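# Load two AA batteries into a remote's battery bay

## Task

Seat both AA batteries in the open battery compartment of the remote control, each with its polarity correct and pressed fully home against its spring; the remote itself may be repositioned.

## Robot and tools

Robot: two arms, left_arm and right_arm, each ending in a two-finger gripper. The fingers point along the gripper's +z axis and close along its y axis. end_effector_position is the spot between the finger pads, just under 1 cm behind the tips.

Frames: the scene frame has its origin at table-top height midway between the nominal arm bases, +x out over the table, +z up, and left_arm on the +y side (this is not the image left). Calibrated bases: left_arm at (+0.006, +0.297, +0.004) m, right_arm at (+0.006, -0.297, -0.001) m, both nearly level. Reported hand positions, quaternions (wxyz) and Hand targets are in each arm's own base frame. Fixed cameras and the table are in the scene frame. Motion offsets are along the axes of that arm's current Hand target. Reported poses can be off by a few cm, more at long reach.

The 14-number row used by both motion tools: dx, dy, dz, rx, ry, rz, opening for left_arm, then the same seven for right_arm. Each number lies in [-1, 1]. The first six per arm are an offset, not a pose: a displacement from that arm's Hand target as it stood when the action or move began, in the Hand target's own axes, where 1.0 equals 0.6 m of travel or 180 degrees of turn; rx, ry, rz form one rotation vector. Sending the same offset again moves further. Sending six zeros re-commands the current Hand target. The opening is absolute: +1 fully open (about 87 mm between pads), +0.5 about 69 mm, 0 about 43 mm, -0.5 about 18 mm, -1 closed. A 0 opening is a real command, so to leave a gripper alone resend its present value (see Tool commands in the result).

execute_actions(actions, cameras): actions is a list of actions; each action is a table of up to 15 rows, one per 1/30 s step, and a short table repeats its final row to fill 15 steps. Every row counts from the start-of-action Hand target, not from the previous row. cameras lists names (cam_head_left, cam_head_right, cam_high, cam_low, cam_left_wrist, cam_right_wrist, or "all"); an empty actions list returns images by default and the current scene number. An unknown camera name invalidates the call.

move(target, speed, blend, opening_speed, blocking, cameras): drives each gripper in a straight line toward target, which is one 14-number row or a list of up to 15 such rows; every row in a list is an offset from the same starting Hand targets. speed is top path speed in m/s, 0.002 to 2.9 (default 0.25), one value or one per target; rotation is capped at twice that in rad/s. blend (m) rounds corners between listed targets; 0 means stop at each. opening_speed sets how fast openings change per second on the -1..+1 scale (at least 0.2). blocking=false returns after about 0.5 s while the motion continues. A move lasts 0.5 s to 10 s and does not avoid obstacles or the other arm. Its result adds a move: line naming the ending (done, off_target, moving, held, fault) and any limits (paced = command clipped, held = steps withheld). done means within 10 mm and 2 degrees of target; it says nothing about contact.

wait(seconds 0 to 10): lets time pass holding the last command; a running move continues. stop: brakes a running move. zoom_image(camera, region [x0, y0, x1, y1] in pixels, at most 504 by 504): magnifies part of that camera's newest image. finished_scene(scene): ends the current scene, giving its number; irreversible, and the batteries must stay seated without the robot.

Results: end-effector pose per arm, Hand target (your last command after clipping; next offsets count from it), Joint positions (gripper last, 0 closed to 1 open), Joint velocities, Joint torques (include arm weight; numbers 1 to 3 wrap at ±28 N m), grip_measured (gripper position on the command scale, up to about 1 mm off), and for actions some per-step positions. To grip firmly, command about 0.04 below the grip_measured reading at first contact.

Control behavior: orientation commands are clipped to within 40 degrees of the measured orientation each step. Grippers often stop short of or below targets and tilt at long reach; check pose after each move and correct with the remaining offset. Small moves may fail or go sideways. Avoid paths near an arm's own base (can flip the shoulder). Joint ranges (rad): waist -2.618 to 3.054, shoulder 0 to 3.142, elbow 0 to 3.142 (straight at 2.901), wrist pitch and yaw -1.571 to 1.571, wrist roll -2.094 to 2.094.

Cautions: the scene keeps running while you compose replies. Do not drop batteries, release them while moving, or let anything fall off the table. Faster contact and targets further past contact press harder; to end a push, command back past the gripper. Keep the grippers, their housings and wrist cameras away from each other; the clearance check does not guard those, and a press between arms can fail the scene. Do not strain a wrist camera cable. The bar under the bases, the plate behind it and the low rail (tops up to about 3 cm above the table) give no warning when touched. Holding loads, stretching out or pushing against unreachable poses heats motors: a MOTOR HOT line appears at 75 °C, at 90 °C the arm folds and idles, at 100 °C it falls. Loose objects may occasionally be nudged by outside pushes.

Each tool is called as a command line: name --argument value for each argument, lists and objects as JSON in quotes; but a table of rows of numbers goes row by row, as --pt "numbers of a row", without its own name.

## Session

execute_actions --actions '[]'

Scene clock: 0.00 s.
left_arm: end_effector_position=(+0.3354, -0.1173, +0.2839) grip_measured=+1.000 end_effector_quat_wxyz=(+0.546, +0.189, +0.816, -0.027) | right_arm: end_effector_position=(+0.2768, +0.1003, +0.2514) grip_measured=+1.000 end_effector_quat_wxyz=(+0.537, +0.021, +0.824, +0.180)
Joint positions: left_arm=[-0.412 1.112 1.161 -0.467 -0.124 0.124 1] | right_arm=[0.301 0.792 0.857 -0.431 0.003 0.349 1]
Joint velocities: within noise
Joint torques (N m): no reading
Heat: left arm: 33 °C; right arm: 33 °C.
Hand target: left_arm +0.3359, -0.1176, +0.2890; +0.551, +0.187, +0.813, -0.028 | right_arm +0.2797, +0.1012, +0.2633; +0.551, +0.020, +0.814, +0.184
Tool commands: left_gripper/opening=+1.0 right_gripper/opening=+1.0

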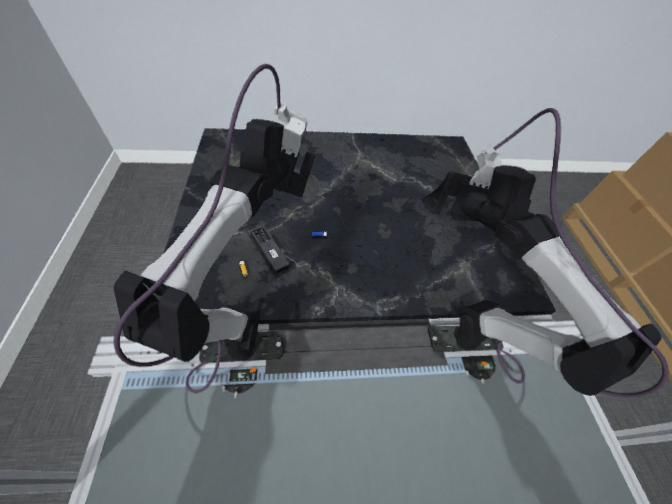

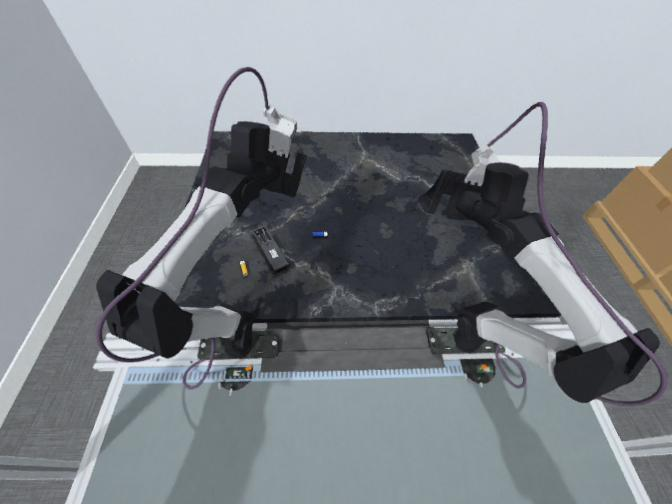

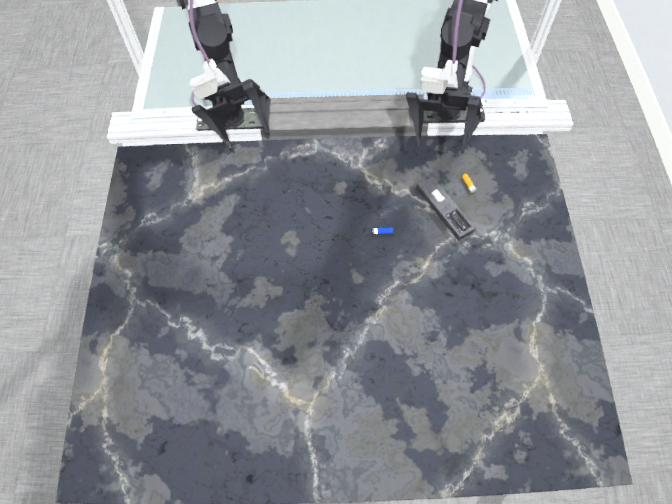

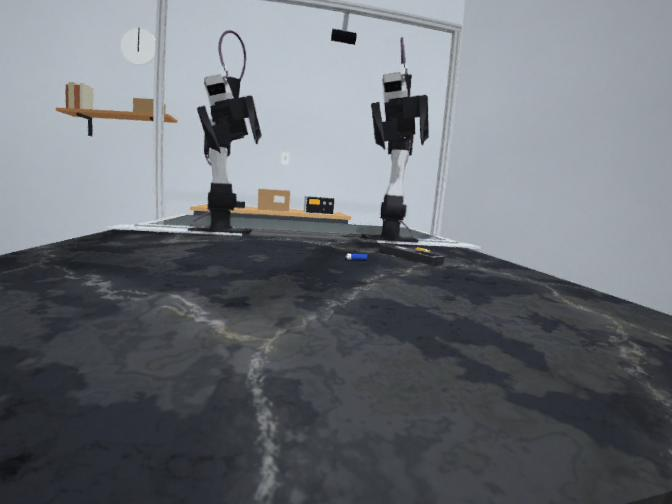

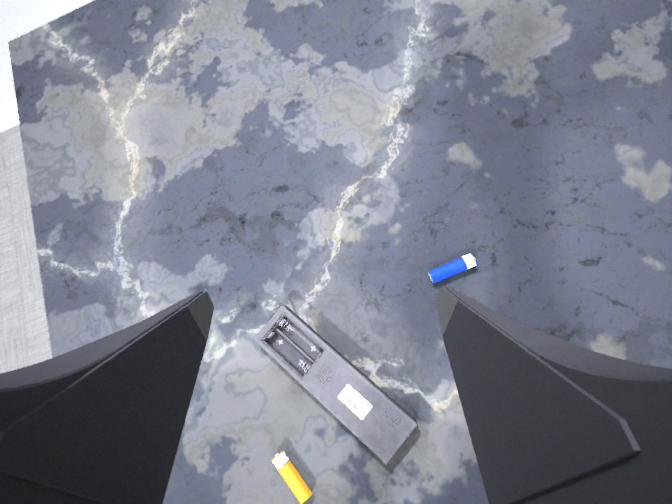

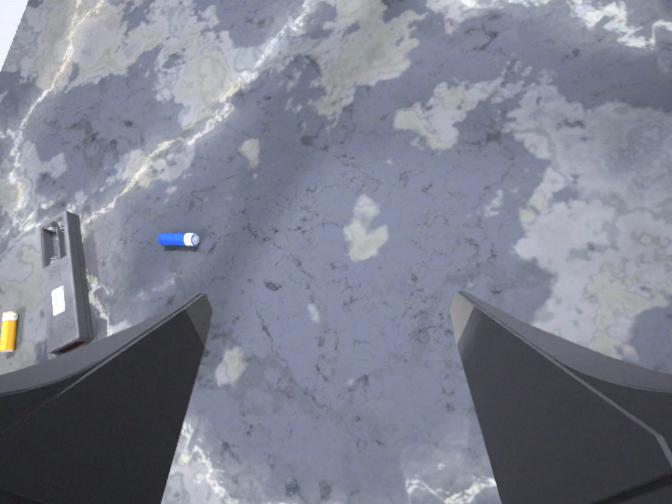

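zoom_image --camera "cam_left_wrist" --region '[240, 290, 360, 400]'

zoom_image --camera "cam_left_wrist" --region '[420, 240, 490, 300]'

zoom_image --camera "cam_left_wrist" --region '[260, 440, 330, 504]'

zoom_image --camera "cam_high" --region '[360, 160, 500, 250]'

Scaled by 4.200.

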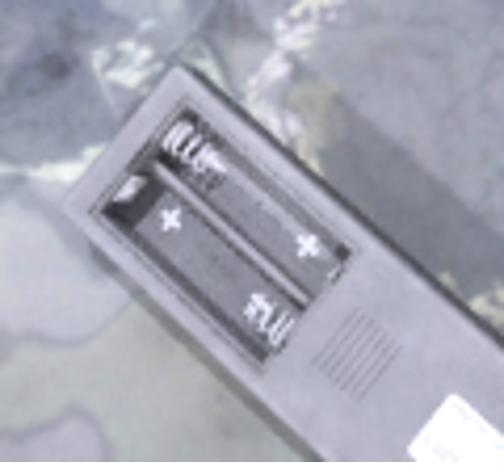

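Scaled by 7.200.

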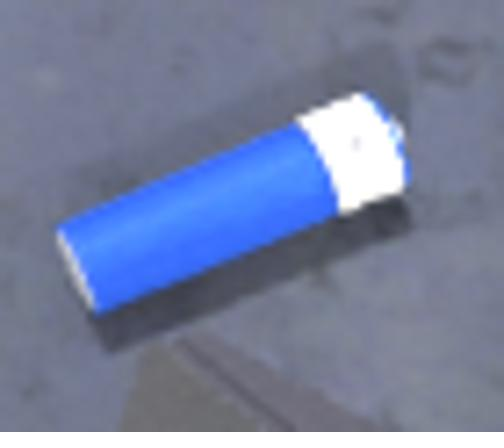

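Scaled by 7.200.

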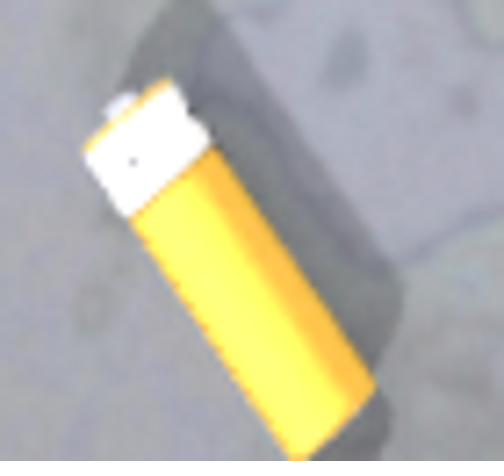

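Scaled by 3.600.

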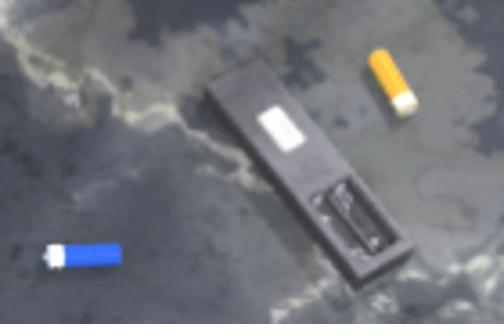

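move --target '[0.211,0.075,-0.074,-0.019,0.374,-0.127,1,0,0,0,0,0,0,1]' --cameras '["all"]'

Scene clock: 31.93 s.
left_arm: end_effector_position=(+0.2752, -0.0282, +0.2019) grip_measured=+1.000 end_effector_quat_wxyz=(+0.049, +0.005, +0.999, +0.004) | right_arm: end_effector_position=(+0.2768, +0.1003, +0.2514) grip_measured=+1.000 end_effector_quat_wxyz=(+0.537, +0.021, +0.824, +0.180)
Joint positions: left_arm=[-0.099 1.701 1.779 -1.552 -0.016 -0.088 1] | right_arm=[0.301 0.792 0.857 -0.431 0.003 0.349 1]
Joint torques (N m): left_arm=[0.23 -5.93 5.05 0.45 0.14 -0.1] | right_arm=[-0.18 -0.61 7.88 2.11 0.07 0.14]
Heat: left arm: 36 °C; right arm: 40 °C.
Hand target: left_arm +0.2709, -0.0299, +0.1990; +0.001, +0.000, +1.000, +0.000 | right_arm +0.2797, +0.1012, +0.2633; +0.551, +0.020, +0.814, +0.184
Off the commanded pose: left_arm 0.006 m, 6 deg | right_arm 0.012 m, 2 deg.
joint sent to its limit (left arm) — joint 4 (wrist pitch), lower limit. The joint targets are off in orientation, not in position.
move: off_target (left_arm, right_arm)

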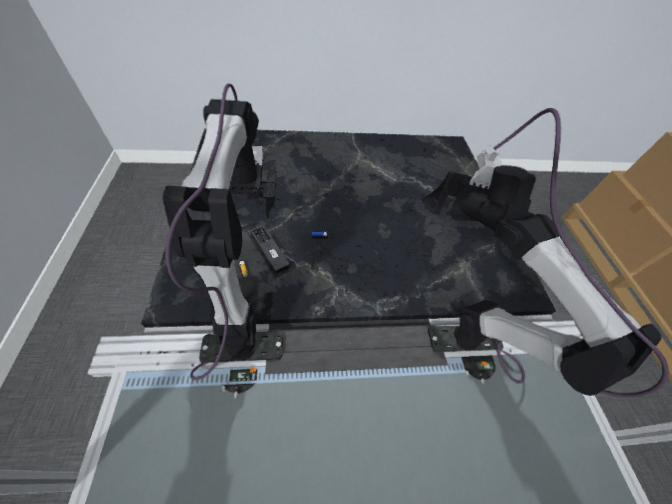

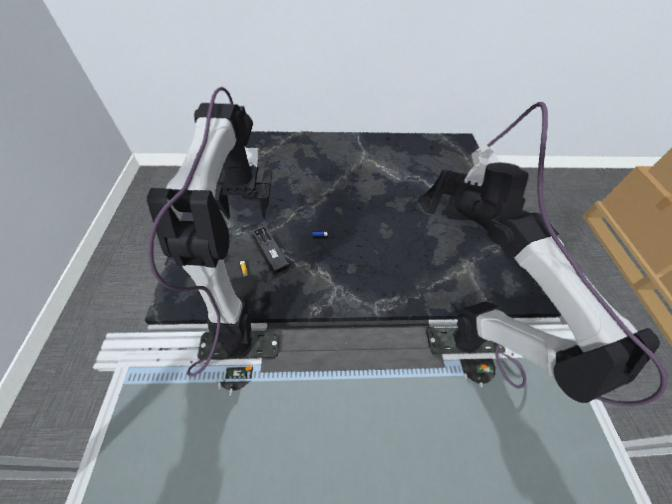

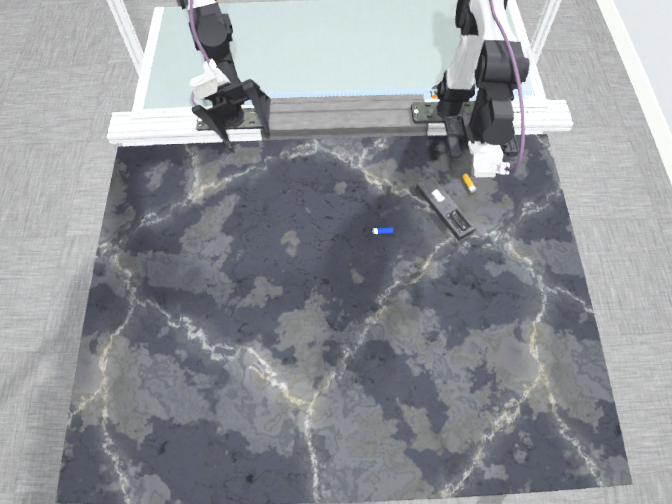

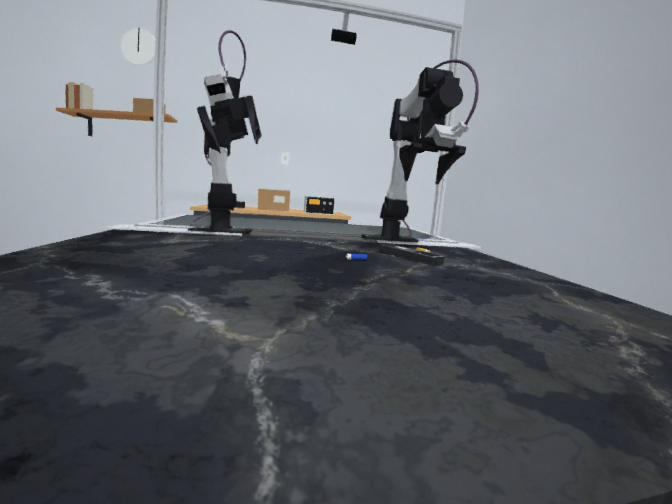

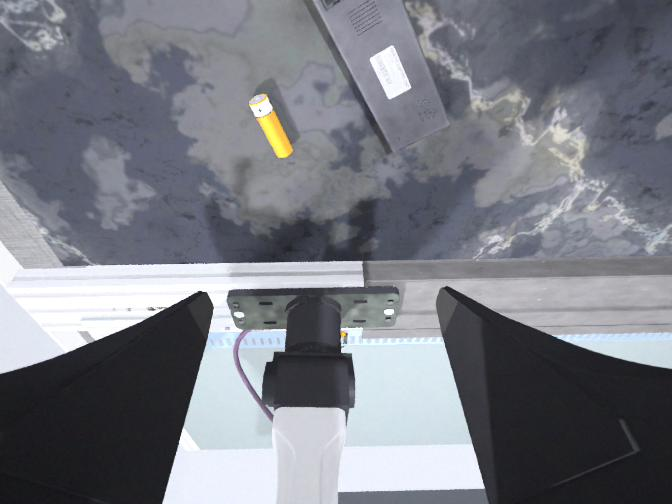

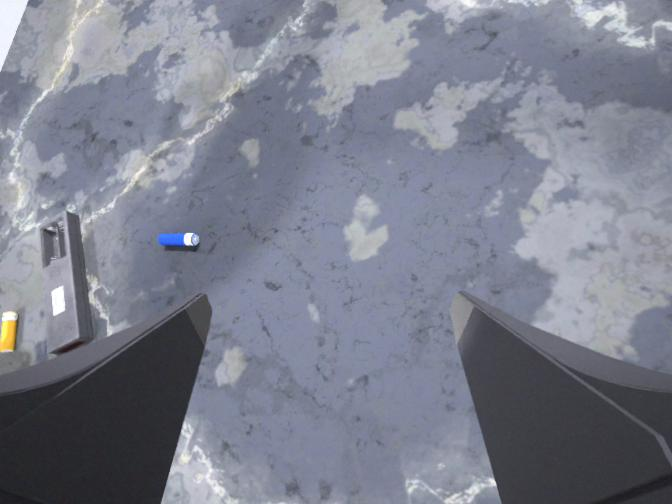

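move --target '[0.072,0.088,0.165,-0.011,-0.083,-0.083,0.2,0,0,0,0,0,0,1]' --cameras '["cam_left_wrist"]'

Scene clock: 75.43 s.
left_arm: end_effector_position=(+0.2251, +0.0197, +0.0991) grip_measured=+0.200 end_effector_quat_wxyz=(+0.117, -0.124, +0.985, +0.011) | right_arm: end_effector_position=(+0.2768, +0.1003, +0.2514) grip_measured=+1.000 end_effector_quat_wxyz=(+0.537, +0.021, +0.824, +0.180)
Joint positions: left_arm=[0.093 1.329 1.016 -1.025 -0.029 -0.153 0.6] | right_arm=[0.301 0.792 0.857 -0.431 0.003 0.349 1]
Joint torques (N m): left_arm=[0.23 -5.14 5.46 1.1 -0.17 -0.11] | right_arm=[-0.18 -0.61 7.87 2.11 0.07 0.14]
Heat: left arm: 35 °C; right arm: 43 °C.
Hand target: left_arm +0.2280, +0.0230, +0.0999; +0.131, -0.129, +0.983, +0.017 | right_arm +0.2797, +0.1012, +0.2633; +0.551, +0.020, +0.814, +0.184
Off the commanded pose: left_arm 0.005 m, 2 deg | right_arm 0.012 m, 2 deg.
move: off_target (right_arm)
Images, in order (width x height): cam_left_wrist 672x504.

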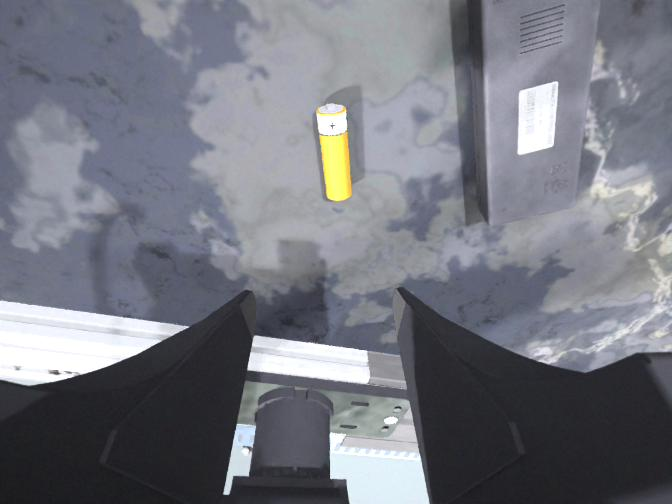

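move --target '[0.0148,-0.003,0.1443,-0.008,0,-0.0295,0.2,0,0,0,0,0,0,1]' --cameras '["cam_left_wrist"]' --speed 0.12

Scene clock: 93.87 s.
left_arm: end_effector_position=(+0.2399, +0.0212, +0.0178) grip_measured=+0.200 end_effector_quat_wxyz=(+0.126, -0.170, +0.977, +0.016) | right_arm: end_effector_position=(+0.2768, +0.1003, +0.2514) grip_measured=+1.000 end_effector_quat_wxyz=(+0.537, +0.021, +0.824, +0.180)
Joint positions: left_arm=[0.093 1.454 0.781 -0.647 -0.052 -0.246 0.6] | right_arm=[0.301 0.792 0.857 -0.431 0.003 0.349 1]
Joint torques (N m): left_arm=[0.25 -3.64 5.26 1.14 -0.21 -0.11] | right_arm=[-0.17 -0.54 7.88 2.11 0.06 0.15]
Heat: left arm: 35 °C; right arm: 44 °C.
Hand target: left_arm +0.2420, +0.0249, +0.0140; +0.130, -0.176, +0.975, +0.023 | right_arm +0.2797, +0.1012, +0.2633; +0.551, +0.020, +0.814, +0.184
Off the commanded pose: left_arm 0.006 m, 1 deg | right_arm 0.012 m, 2 deg.
move: off_target (right_arm)
Images, in order (width x height): cam_left_wrist 672x504.

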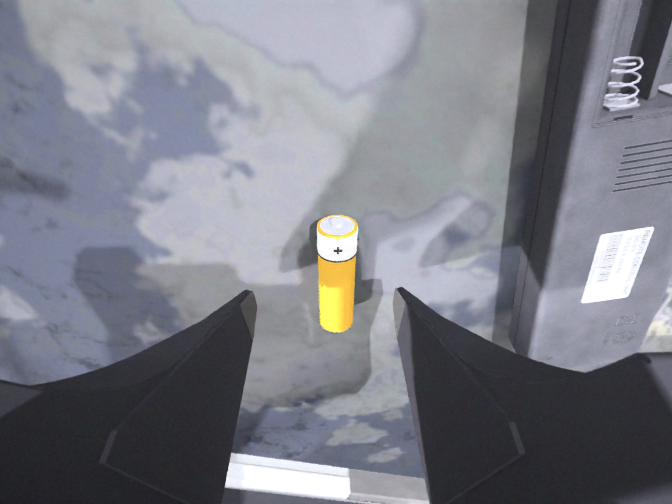

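move --pt "0.0025 -0.001 0.009 0 0 0 0.2 0 0 0 0 0 0 1" --pt "0.0025 -0.001 0.009 0 0 0 -0.68 0 0 0 0 0 0 1" --cameras '["cam_left_wrist"]' --speed 0.1 --opening_speed 0.6

Scene clock: 101.77 s.
left_arm: end_effector_position=(+0.2405, +0.0213, +0.0123) grip_measured=-0.594 end_effector_quat_wxyz=(+0.127, -0.172, +0.977, +0.016) | right_arm: end_effector_position=(+0.2768, +0.1003, +0.2514) grip_measured=+1.000 end_effector_quat_wxyz=(+0.537, +0.021, +0.824, +0.180)
Joint positions: left_arm=[0.093 1.466 0.767 -0.621 -0.052 -0.249 0.203] | right_arm=[0.301 0.792 0.857 -0.431 0.003 0.349 1]
Joint torques (N m): left_arm=[0.01 -3.75 5.08 1.14 -0.22 -0.09] | right_arm=[-0.16 -0.57 7.84 2.11 0.07 0.13]
Heat: left arm: 35 °C; right arm: 44 °C.
Hand target: left_arm +0.2421, +0.0243, +0.0084; +0.130, -0.176, +0.975, +0.024 | right_arm +0.2797, +0.1012, +0.2633; +0.551, +0.020, +0.814, +0.184
Off the commanded pose: left_arm 0.005 m, 1 deg | right_arm 0.012 m, 2 deg.
move: off_target (right_arm)
Images, in order (width x height): cam_left_wrist 672x504.

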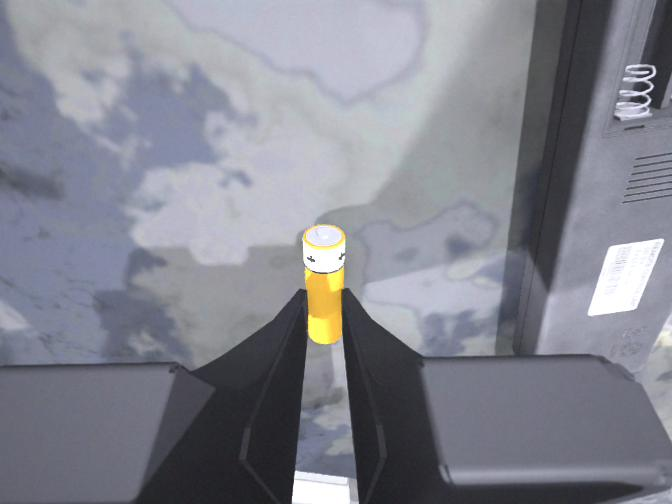

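move --pt "-0.022 0 -0.08 0 0 0 -0.68 0 0 0 0 0 0 1" --pt "-0.1555 -0.123 -0.1167 -0.0182 0 -0.067 -0.68 0 0 0 0 0 0 1" --cameras '["cam_left_wrist"]' --blend '[0.02,0]' --speed 0.2

zoom_image --camera "cam_left_wrist" --region '[240, 60, 440, 360]'

Scene clock: 117.73 s.
left_arm: end_effector_position=(+0.3303, -0.0211, +0.0967) grip_measured=-0.594 end_effector_quat_wxyz=(+0.122, -0.278, +0.952, +0.031) | right_arm: end_effector_position=(+0.2768, +0.1003, +0.2514) grip_measured=+1.000 end_effector_quat_wxyz=(+0.537, +0.021, +0.824, +0.180)
Joint positions: left_arm=[-0.066 1.726 1.387 -1.022 -0.141 -0.62 0.203] | right_arm=[0.301 0.792 0.857 -0.431 0.003 0.349 1]
Joint torques (N m): left_arm=[-0.4 -6.26 8.5 0.68 -0.3 -0.1] | right_arm=[-0.2 -0.64 7.88 2.11 0.06 0.14]
Heat: left arm: 35 °C; right arm: 45 °C.
Hand target: left_arm +0.3353, -0.0197, +0.1004; +0.126, -0.281, +0.950, +0.038 | right_arm +0.2797, +0.1012, +0.2633; +0.551, +0.020, +0.814, +0.184
Off the commanded pose: left_arm 0.006 m, 1 deg | right_arm 0.012 m, 2 deg.
move: off_target (right_arm)
Images, in order (width x height): cam_left_wrist 672x504.

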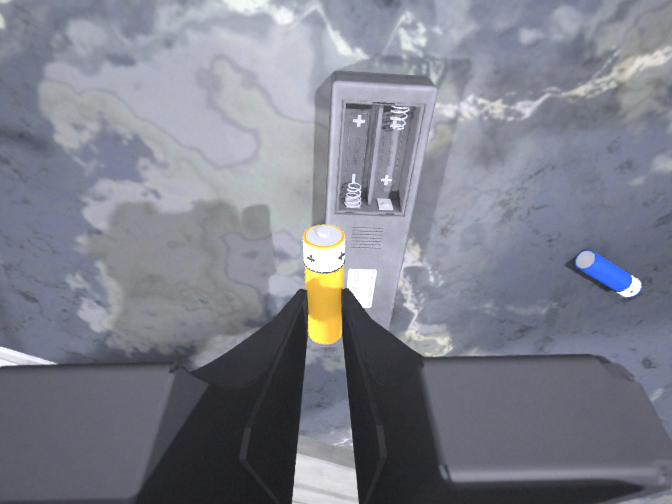

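Scaled by 1.680.

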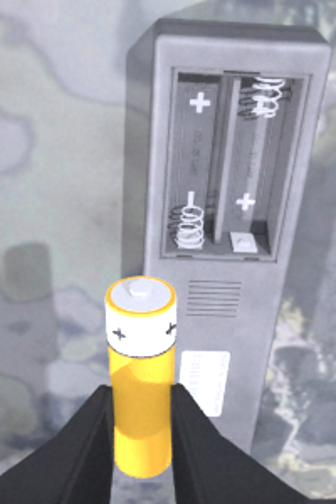

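execute_actions --actions '[]'

zoom_image --camera "cam_low" --region '[340, 220, 460, 280]'

zoom_image --camera "cam_left_wrist" --region '[310, 60, 450, 230]'

zoom_image --camera "cam_right_wrist" --region '[0, 190, 140, 370]'

Scene clock: 139.23 s.
left_arm: end_effector_position=(+0.3302, -0.0211, +0.0967) grip_measured=-0.594 end_effector_quat_wxyz=(+0.122, -0.279, +0.952, +0.031) | right_arm: end_effector_position=(+0.2768, +0.1003, +0.2514) grip_measured=+1.000 end_effector_quat_wxyz=(+0.537, +0.021, +0.824, +0.180)
Joint positions: left_arm=[-0.066 1.726 1.387 -1.022 -0.141 -0.621 0.203] | right_arm=[0.301 0.792 0.857 -0.431 0.003 0.349 1]
Joint velocities: within noise
Joint torques (N m): left_arm=[-0.43 -6.22 8.51 0.66 -0.3 -0.1] | right_arm=[-0.18 -0.64 7.86 2.11 0.07 0.15]
Heat: left arm: 39 °C; right arm: 46 °C.
Hand target: left_arm +0.3353, -0.0197, +0.1004; +0.126, -0.281, +0.951, +0.038 | right_arm +0.2797, +0.1012, +0.2633; +0.551, +0.020, +0.814, +0.184
Tool commands: left_gripper/opening=-0.68 right_gripper/opening=+1.0
Off the commanded pose: left_arm 0.006 m, 1 deg | right_arm 0.012 m, 2 deg.

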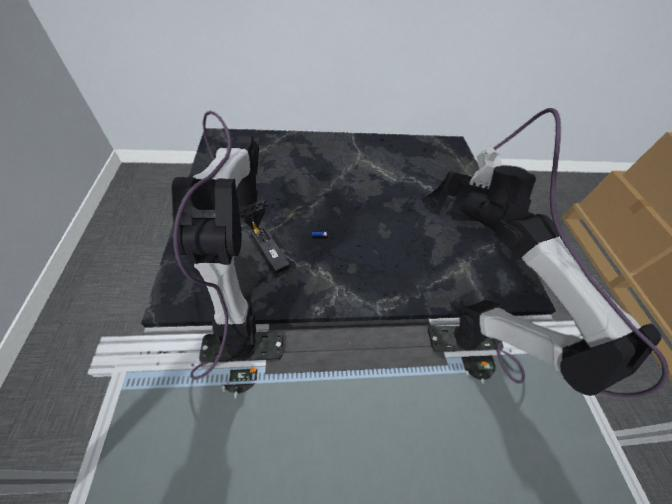

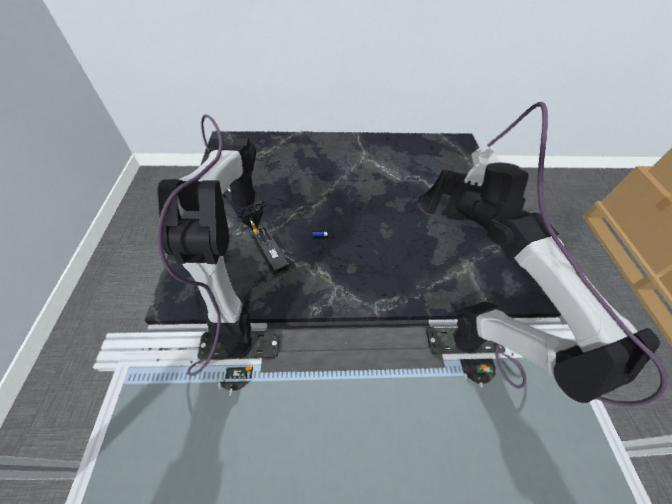

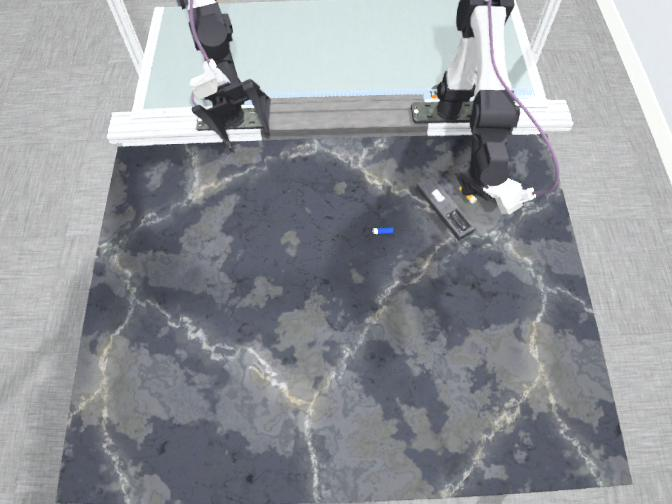

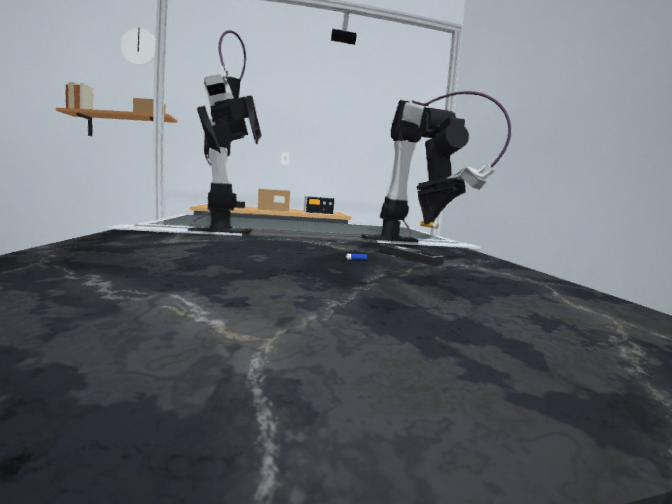

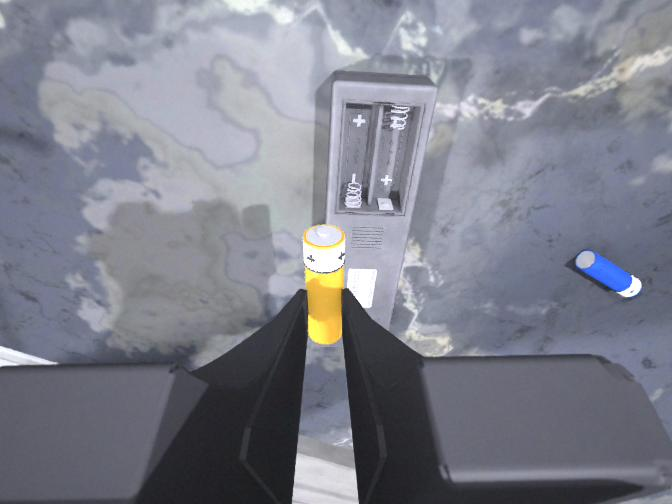

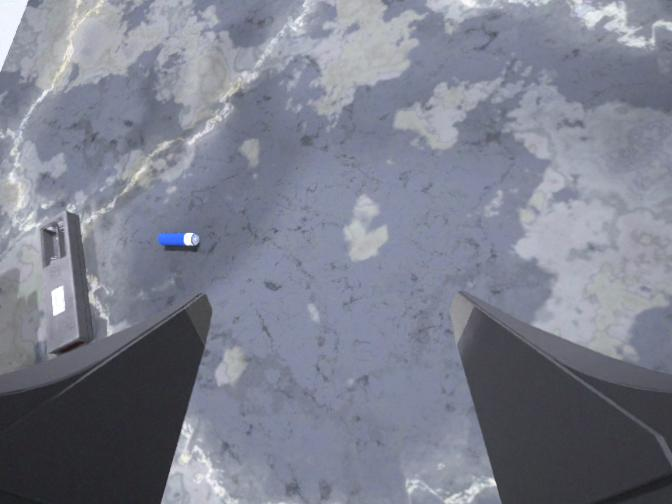

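Scaled by 4.200.

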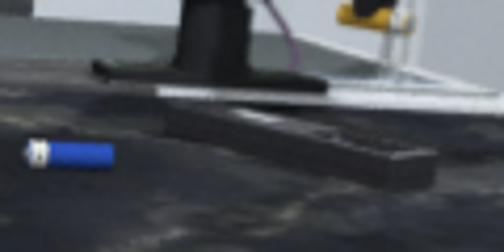

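Scaled by 2.965.

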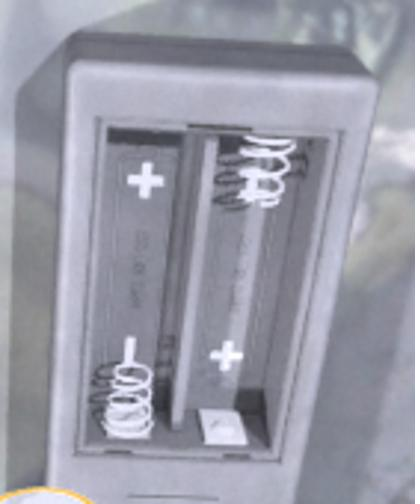

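Scaled by 2.800.

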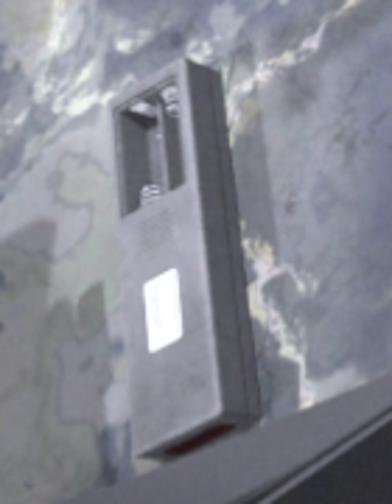

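move --target '[0.009,-0.0193,0.0868,0.003,-0.168,0.0107,-0.68,0,0,0,0,0,0,1]' --cameras '["cam_left_wrist"]' --speed 0.15

zoom_image --camera "cam_left_wrist" --region '[240, 180, 440, 380]'

Scene clock: 222.63 s.
left_arm: end_effector_position=(+0.3447, -0.0260, +0.0427) grip_measured=-0.594 end_effector_quat_wxyz=(+0.353, -0.244, +0.897, +0.106) | right_arm: end_effector_position=(+0.2768, +0.1003, +0.2514) grip_measured=+1.000 end_effector_quat_wxyz=(+0.537, +0.021, +0.824, +0.180)
Joint positions: left_arm=[-0.271 1.553 0.835 -0.285 -0.53 -0.645 0.203] | right_arm=[0.301 0.792 0.857 -0.431 0.003 0.349 1]
Joint torques (N m): left_arm=[-0.51 -6.98 5.42 1.62 -0.52 0.03] | right_arm=[-0.14 -0.58 7.83 2.11 0.06 0.13]
Heat: left arm: 43 °C; right arm: 48 °C.
Hand target: left_arm +0.3486, -0.0248, +0.0487; +0.371, -0.245, +0.889, +0.107 | right_arm +0.2797, +0.1012, +0.2633; +0.551, +0.020, +0.814, +0.184
Off the commanded pose: left_arm 0.007 m, 2 deg | right_arm 0.012 m, 2 deg.
move: off_target (right_arm)
Images, in order (width x height): cam_left_wrist 672x504.

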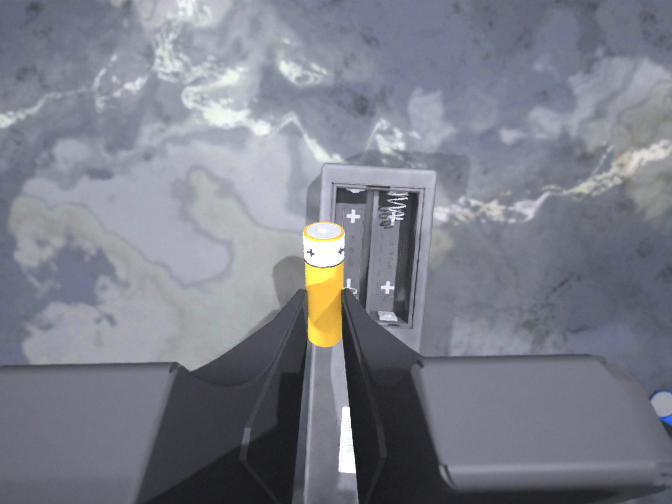

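Scaled by 2.520.

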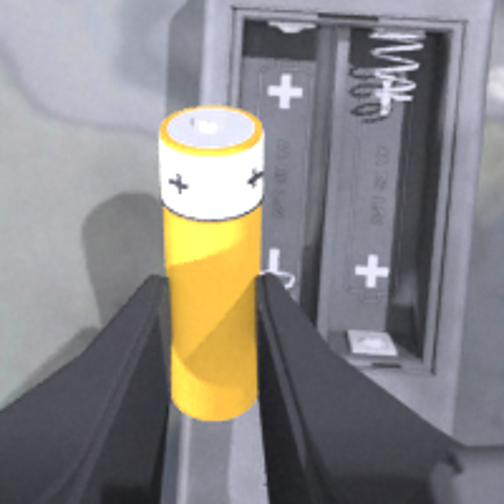

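move --target '[0.0063,-0.0103,0.012,0.0095,0,0.0093,-0.68,0,0,0,0,0,0,1]' --cameras '["cam_left_wrist"]' --speed 0.1

zoom_image --camera "cam_left_wrist" --region '[240, 180, 440, 380]'

Scene clock: 249.70 s.
left_arm: end_effector_position=(+0.3517, -0.0267, +0.0441) grip_measured=-0.594 end_effector_quat_wxyz=(+0.370, -0.230, +0.894, +0.103) | right_arm: end_effector_position=(+0.2768, +0.1003, +0.2514) grip_measured=+1.000 end_effector_quat_wxyz=(+0.537, +0.021, +0.824, +0.180)
Joint positions: left_arm=[-0.271 1.553 0.82 -0.224 -0.53 -0.604 0.203] | right_arm=[0.301 0.792 0.857 -0.431 0.003 0.349 1]
Joint torques (N m): left_arm=[-0.36 -4.9 5.44 1.7 -0.23 0.02] | right_arm=[-0.18 -0.62 7.84 2.11 0.07 0.14]
Heat: left arm: 40 °C; right arm: 49 °C.
Hand target: left_arm +0.3538, -0.0288, +0.0408; +0.372, -0.227, +0.894, +0.099 | right_arm +0.2797, +0.1012, +0.2633; +0.551, +0.020, +0.814, +0.184
Off the commanded pose: left_arm 0.004 m, 1 deg | right_arm 0.012 m, 2 deg.
move: off_target (right_arm)
Images, in order (width x height): cam_left_wrist 672x504.

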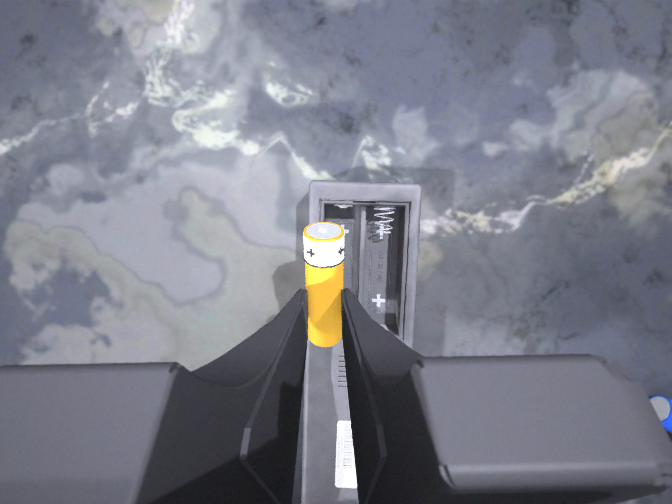

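Scaled by 2.520.

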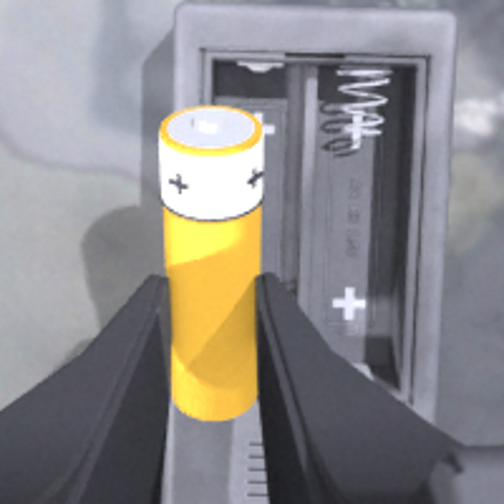

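move --target '[0.0083,-0.0077,0.0028,0.0047,0,0.0047,-0.68,0,0,0,0,0,0,1]' --cameras '["cam_left_wrist"]' --speed 0.1

zoom_image --camera "cam_left_wrist" --region '[240, 180, 440, 380]'

Scene clock: 273.30 s.
left_arm: end_effector_position=(+0.3521, -0.0300, +0.0400) grip_measured=-0.594 end_effector_quat_wxyz=(+0.372, -0.223, +0.895, +0.102) | right_arm: end_effector_position=(+0.2768, +0.1003, +0.2514) grip_measured=+1.000 end_effector_quat_wxyz=(+0.537, +0.021, +0.824, +0.180)
Joint positions: left_arm=[-0.28 1.562 0.808 -0.198 -0.53 -0.595 0.203] | right_arm=[0.301 0.792 0.857 -0.431 0.003 0.349 1]
Joint torques (N m): left_arm=[-0.64 -4.86 5.39 1.71 -0.18 0.03] | right_arm=[-0.16 -0.62 7.87 2.12 0.06 0.13]
Heat: left arm: 39 °C; right arm: 49 °C.
Hand target: left_arm +0.3540, -0.0339, +0.0361; +0.373, -0.217, +0.897, +0.096 | right_arm +0.2797, +0.1012, +0.2633; +0.551, +0.020, +0.814, +0.184
Off the commanded pose: left_arm 0.006 m, 1 deg | right_arm 0.012 m, 2 deg.
move: off_target (right_arm)
Images, in order (width x height): cam_left_wrist 672x504.

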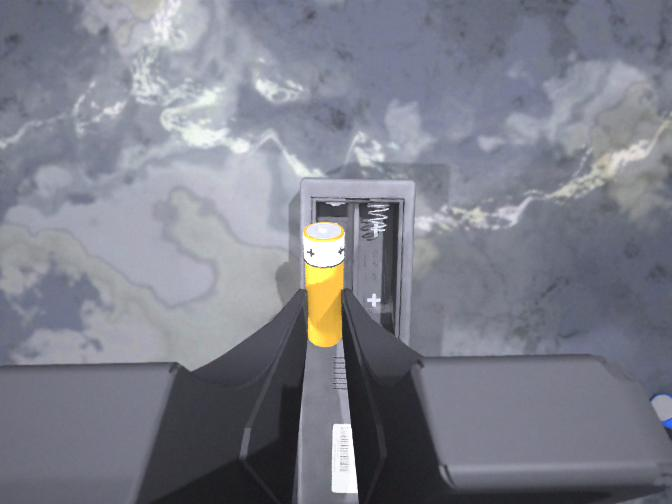

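Scaled by 2.520.

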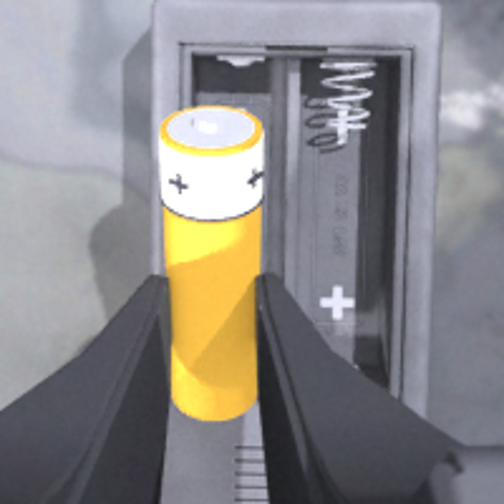

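move --target '[0.0072,-0.0058,0.007,0,0,0,-0.68,0,0,0,0,0,0,1]' --cameras '["cam_left_wrist"]' --speed 0.1

zoom_image --camera "cam_left_wrist" --region '[240, 180, 440, 380]'

Scene clock: 284.00 s.
left_arm: end_effector_position=(+0.3552, -0.0340, +0.0363) grip_measured=-0.594 end_effector_quat_wxyz=(+0.374, -0.220, +0.896, +0.099) | right_arm: end_effector_position=(+0.2768, +0.1003, +0.2514) grip_measured=+1.000 end_effector_quat_wxyz=(+0.537, +0.021, +0.824, +0.180)
Joint positions: left_arm=[-0.289 1.582 0.808 -0.175 -0.53 -0.595 0.203] | right_arm=[0.301 0.792 0.857 -0.431 0.003 0.349 1]
Joint torques (N m): left_arm=[-0.66 -4.6 5.04 1.73 -0.23 -0.07] | right_arm=[-0.17 -0.58 7.84 2.12 0.07 0.14]
Heat: left arm: 39 °C; right arm: 50 °C.
Hand target: left_arm +0.3555, -0.0370, +0.0300; +0.373, -0.217, +0.897, +0.096 | right_arm +0.2797, +0.1012, +0.2633; +0.551, +0.020, +0.814, +0.184
Off the commanded pose: left_arm 0.007 m, 0 deg | right_arm 0.012 m, 2 deg.
move: off_target (right_arm)
Images, in order (width x height): cam_left_wrist 672x504.

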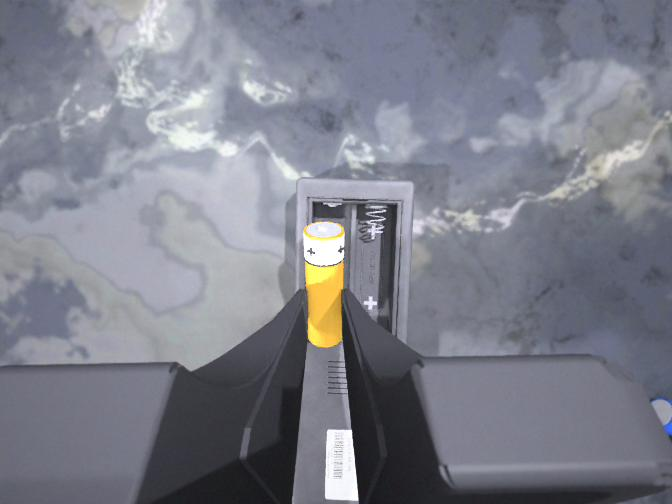

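Scaled by 2.520.

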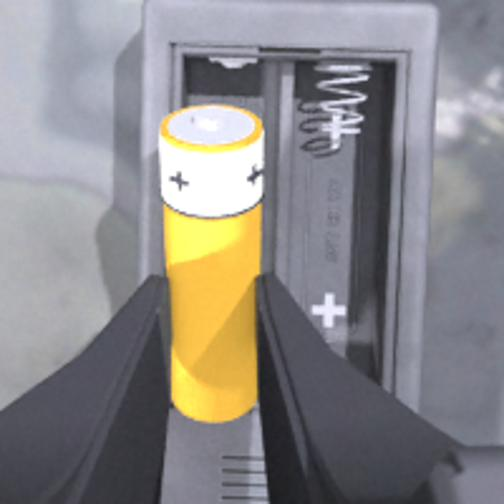

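move --target '[0.0122,-0.0037,0.0042,0,0,0,-0.68,0,0,0,0,0,0,1]' --cameras '["cam_left_wrist"]' --speed 0.08

zoom_image --camera "cam_left_wrist" --region '[240, 180, 440, 380]'

Scene clock: 294.47 s.
left_arm: end_effector_position=(+0.3579, -0.0373, +0.0337) grip_measured=-0.594 end_effector_quat_wxyz=(+0.382, -0.219, +0.893, +0.096) | right_arm: end_effector_position=(+0.2768, +0.1003, +0.2514) grip_measured=+1.000 end_effector_quat_wxyz=(+0.537, +0.021, +0.824, +0.180)
Joint positions: left_arm=[-0.299 1.591 0.794 -0.135 -0.538 -0.599 0.203] | right_arm=[0.301 0.792 0.857 -0.431 0.003 0.349 1]
Joint torques (N m): left_arm=[-0.95 -4.3 4.74 1.57 -0.23 -0.17] | right_arm=[-0.17 -0.61 7.9 2.11 0.06 0.14]
Heat: left arm: 38 °C; right arm: 50 °C.
Hand target: left_arm +0.3535, -0.0403, +0.0229; +0.373, -0.218, +0.897, +0.096 | right_arm +0.2797, +0.1012, +0.2633; +0.551, +0.020, +0.814, +0.184
Off the commanded pose: left_arm 0.012 m, 1 deg | right_arm 0.012 m, 2 deg.
move: off_target (left_arm, right_arm)
Images, in order (width x height): cam_left_wrist 672x504.

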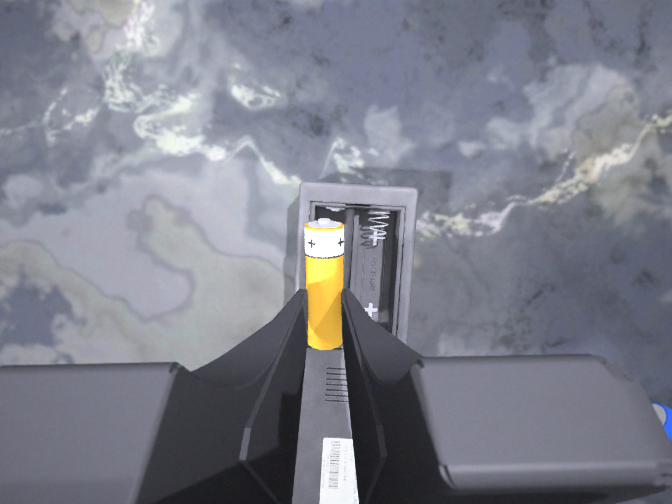

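Scaled by 2.520.

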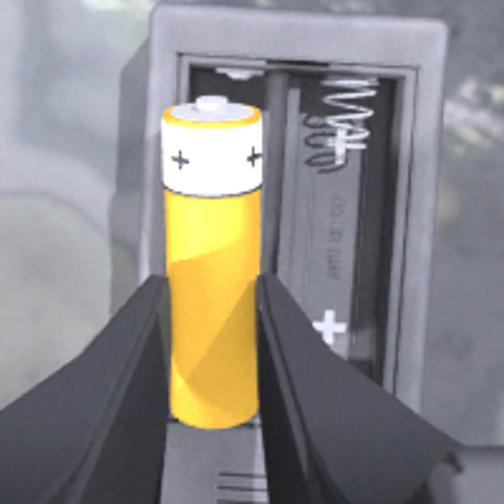

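move --target '[-0.0235,-0.0087,-0.0027,0,0,0,-0.68,0,0,0,0,0,0,1]' --cameras '["cam_left_wrist"]' --speed 0.1

zoom_image --camera "cam_left_wrist" --region '[240, 180, 440, 380]'

Scene clock: 323.67 s.
left_arm: end_effector_position=(+0.3600, -0.0379, +0.0334) grip_measured=-0.594 end_effector_quat_wxyz=(+0.377, -0.218, +0.895, +0.099) | right_arm: end_effector_position=(+0.2768, +0.1003, +0.2514) grip_measured=+1.000 end_effector_quat_wxyz=(+0.537, +0.021, +0.824, +0.180)
Joint positions: left_arm=[-0.299 1.607 0.816 -0.154 -0.538 -0.599 0.203] | right_arm=[0.301 0.792 0.857 -0.431 0.003 0.349 1]
Joint torques (N m): left_arm=[-0.16 -4.85 7.88 1.25 -0.18 -0.09] | right_arm=[-0.2 -0.57 7.87 2.11 0.08 0.15]
Heat: left arm: 36 °C; right arm: 50 °C.
Hand target: left_arm +0.3638, -0.0410, +0.0342; +0.373, -0.218, +0.897, +0.096 | right_arm +0.2797, +0.1012, +0.2633; +0.551, +0.020, +0.814, +0.184
Off the commanded pose: left_arm 0.005 m, 1 deg | right_arm 0.012 m, 2 deg.
move: off_target (right_arm)
Images, in order (width x height): cam_left_wrist 672x504.

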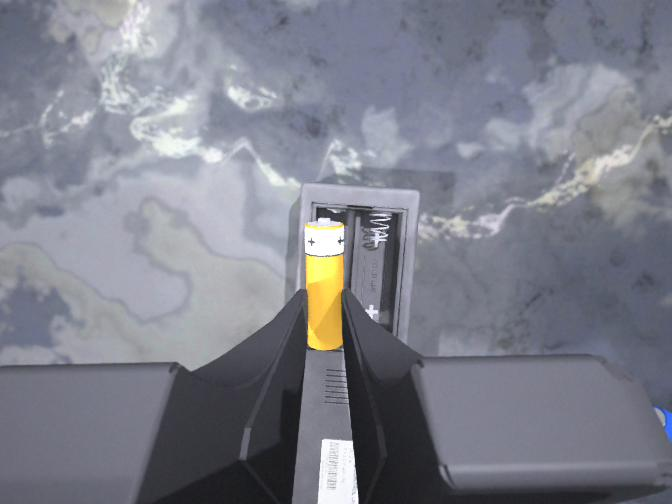

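Scaled by 2.520.

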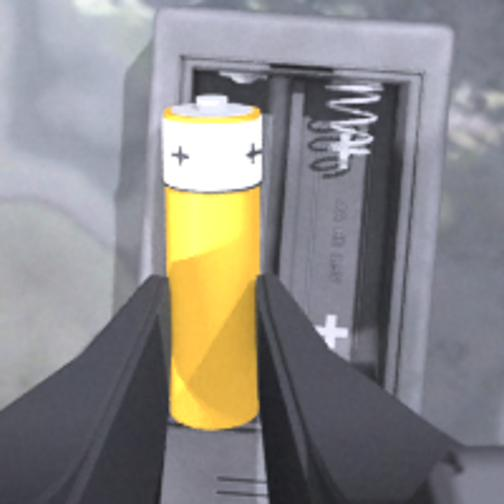

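move --target '[-0.025,-0.007,-0.018,0,0,0,-0.68,0,0,0,0,0,0,1]' --cameras '["cam_left_wrist"]' --speed 0.1

zoom_image --camera "cam_left_wrist" --region '[240, 180, 440, 380]'

Scene clock: 330.03 s.
left_arm: end_effector_position=(+0.3612, -0.0383, +0.0435) grip_measured=-0.594 end_effector_quat_wxyz=(+0.365, -0.215, +0.900, +0.106) | right_arm: end_effector_position=(+0.2768, +0.1003, +0.2514) grip_measured=+1.000 end_effector_quat_wxyz=(+0.537, +0.021, +0.824, +0.180)
Joint positions: left_arm=[-0.299 1.607 0.877 -0.245 -0.538 -0.599 0.203] | right_arm=[0.301 0.792 0.857 -0.431 0.003 0.349 1]
Joint torques (N m): left_arm=[-0.51 -6.46 8.31 1.28 -0.2 -0.11] | right_arm=[-0.17 -0.66 7.87 2.11 0.06 0.14]
Heat: left arm: 37 °C; right arm: 50 °C.
Hand target: left_arm +0.3683, -0.0436, +0.0524; +0.373, -0.218, +0.897, +0.096 | right_arm +0.2797, +0.1012, +0.2633; +0.551, +0.020, +0.814, +0.184
Off the commanded pose: left_arm 0.013 m, 2 deg | right_arm 0.012 m, 2 deg.
move: off_target (left_arm, right_arm)
Images, in order (width x height): cam_left_wrist 672x504.

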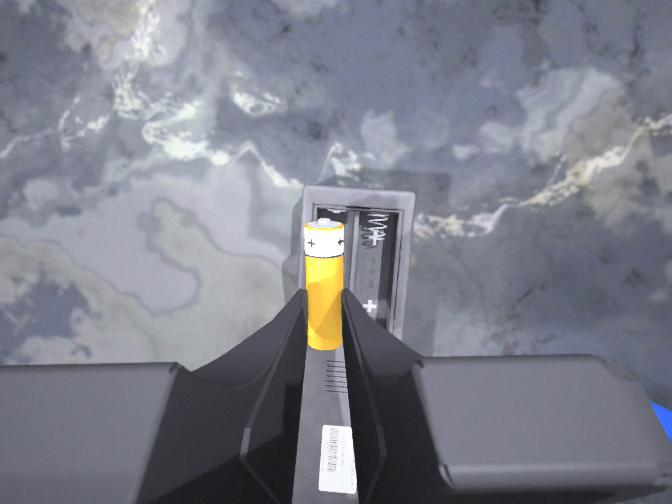

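Scaled by 2.520.

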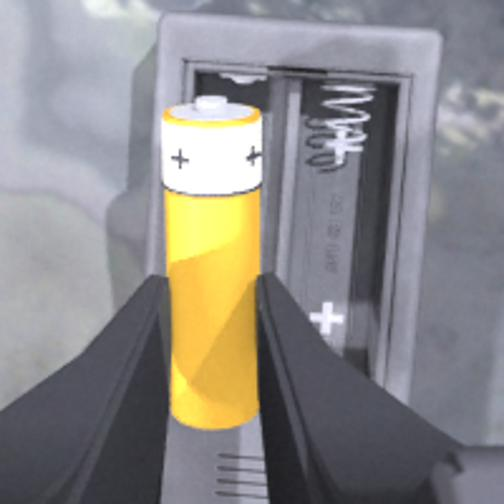

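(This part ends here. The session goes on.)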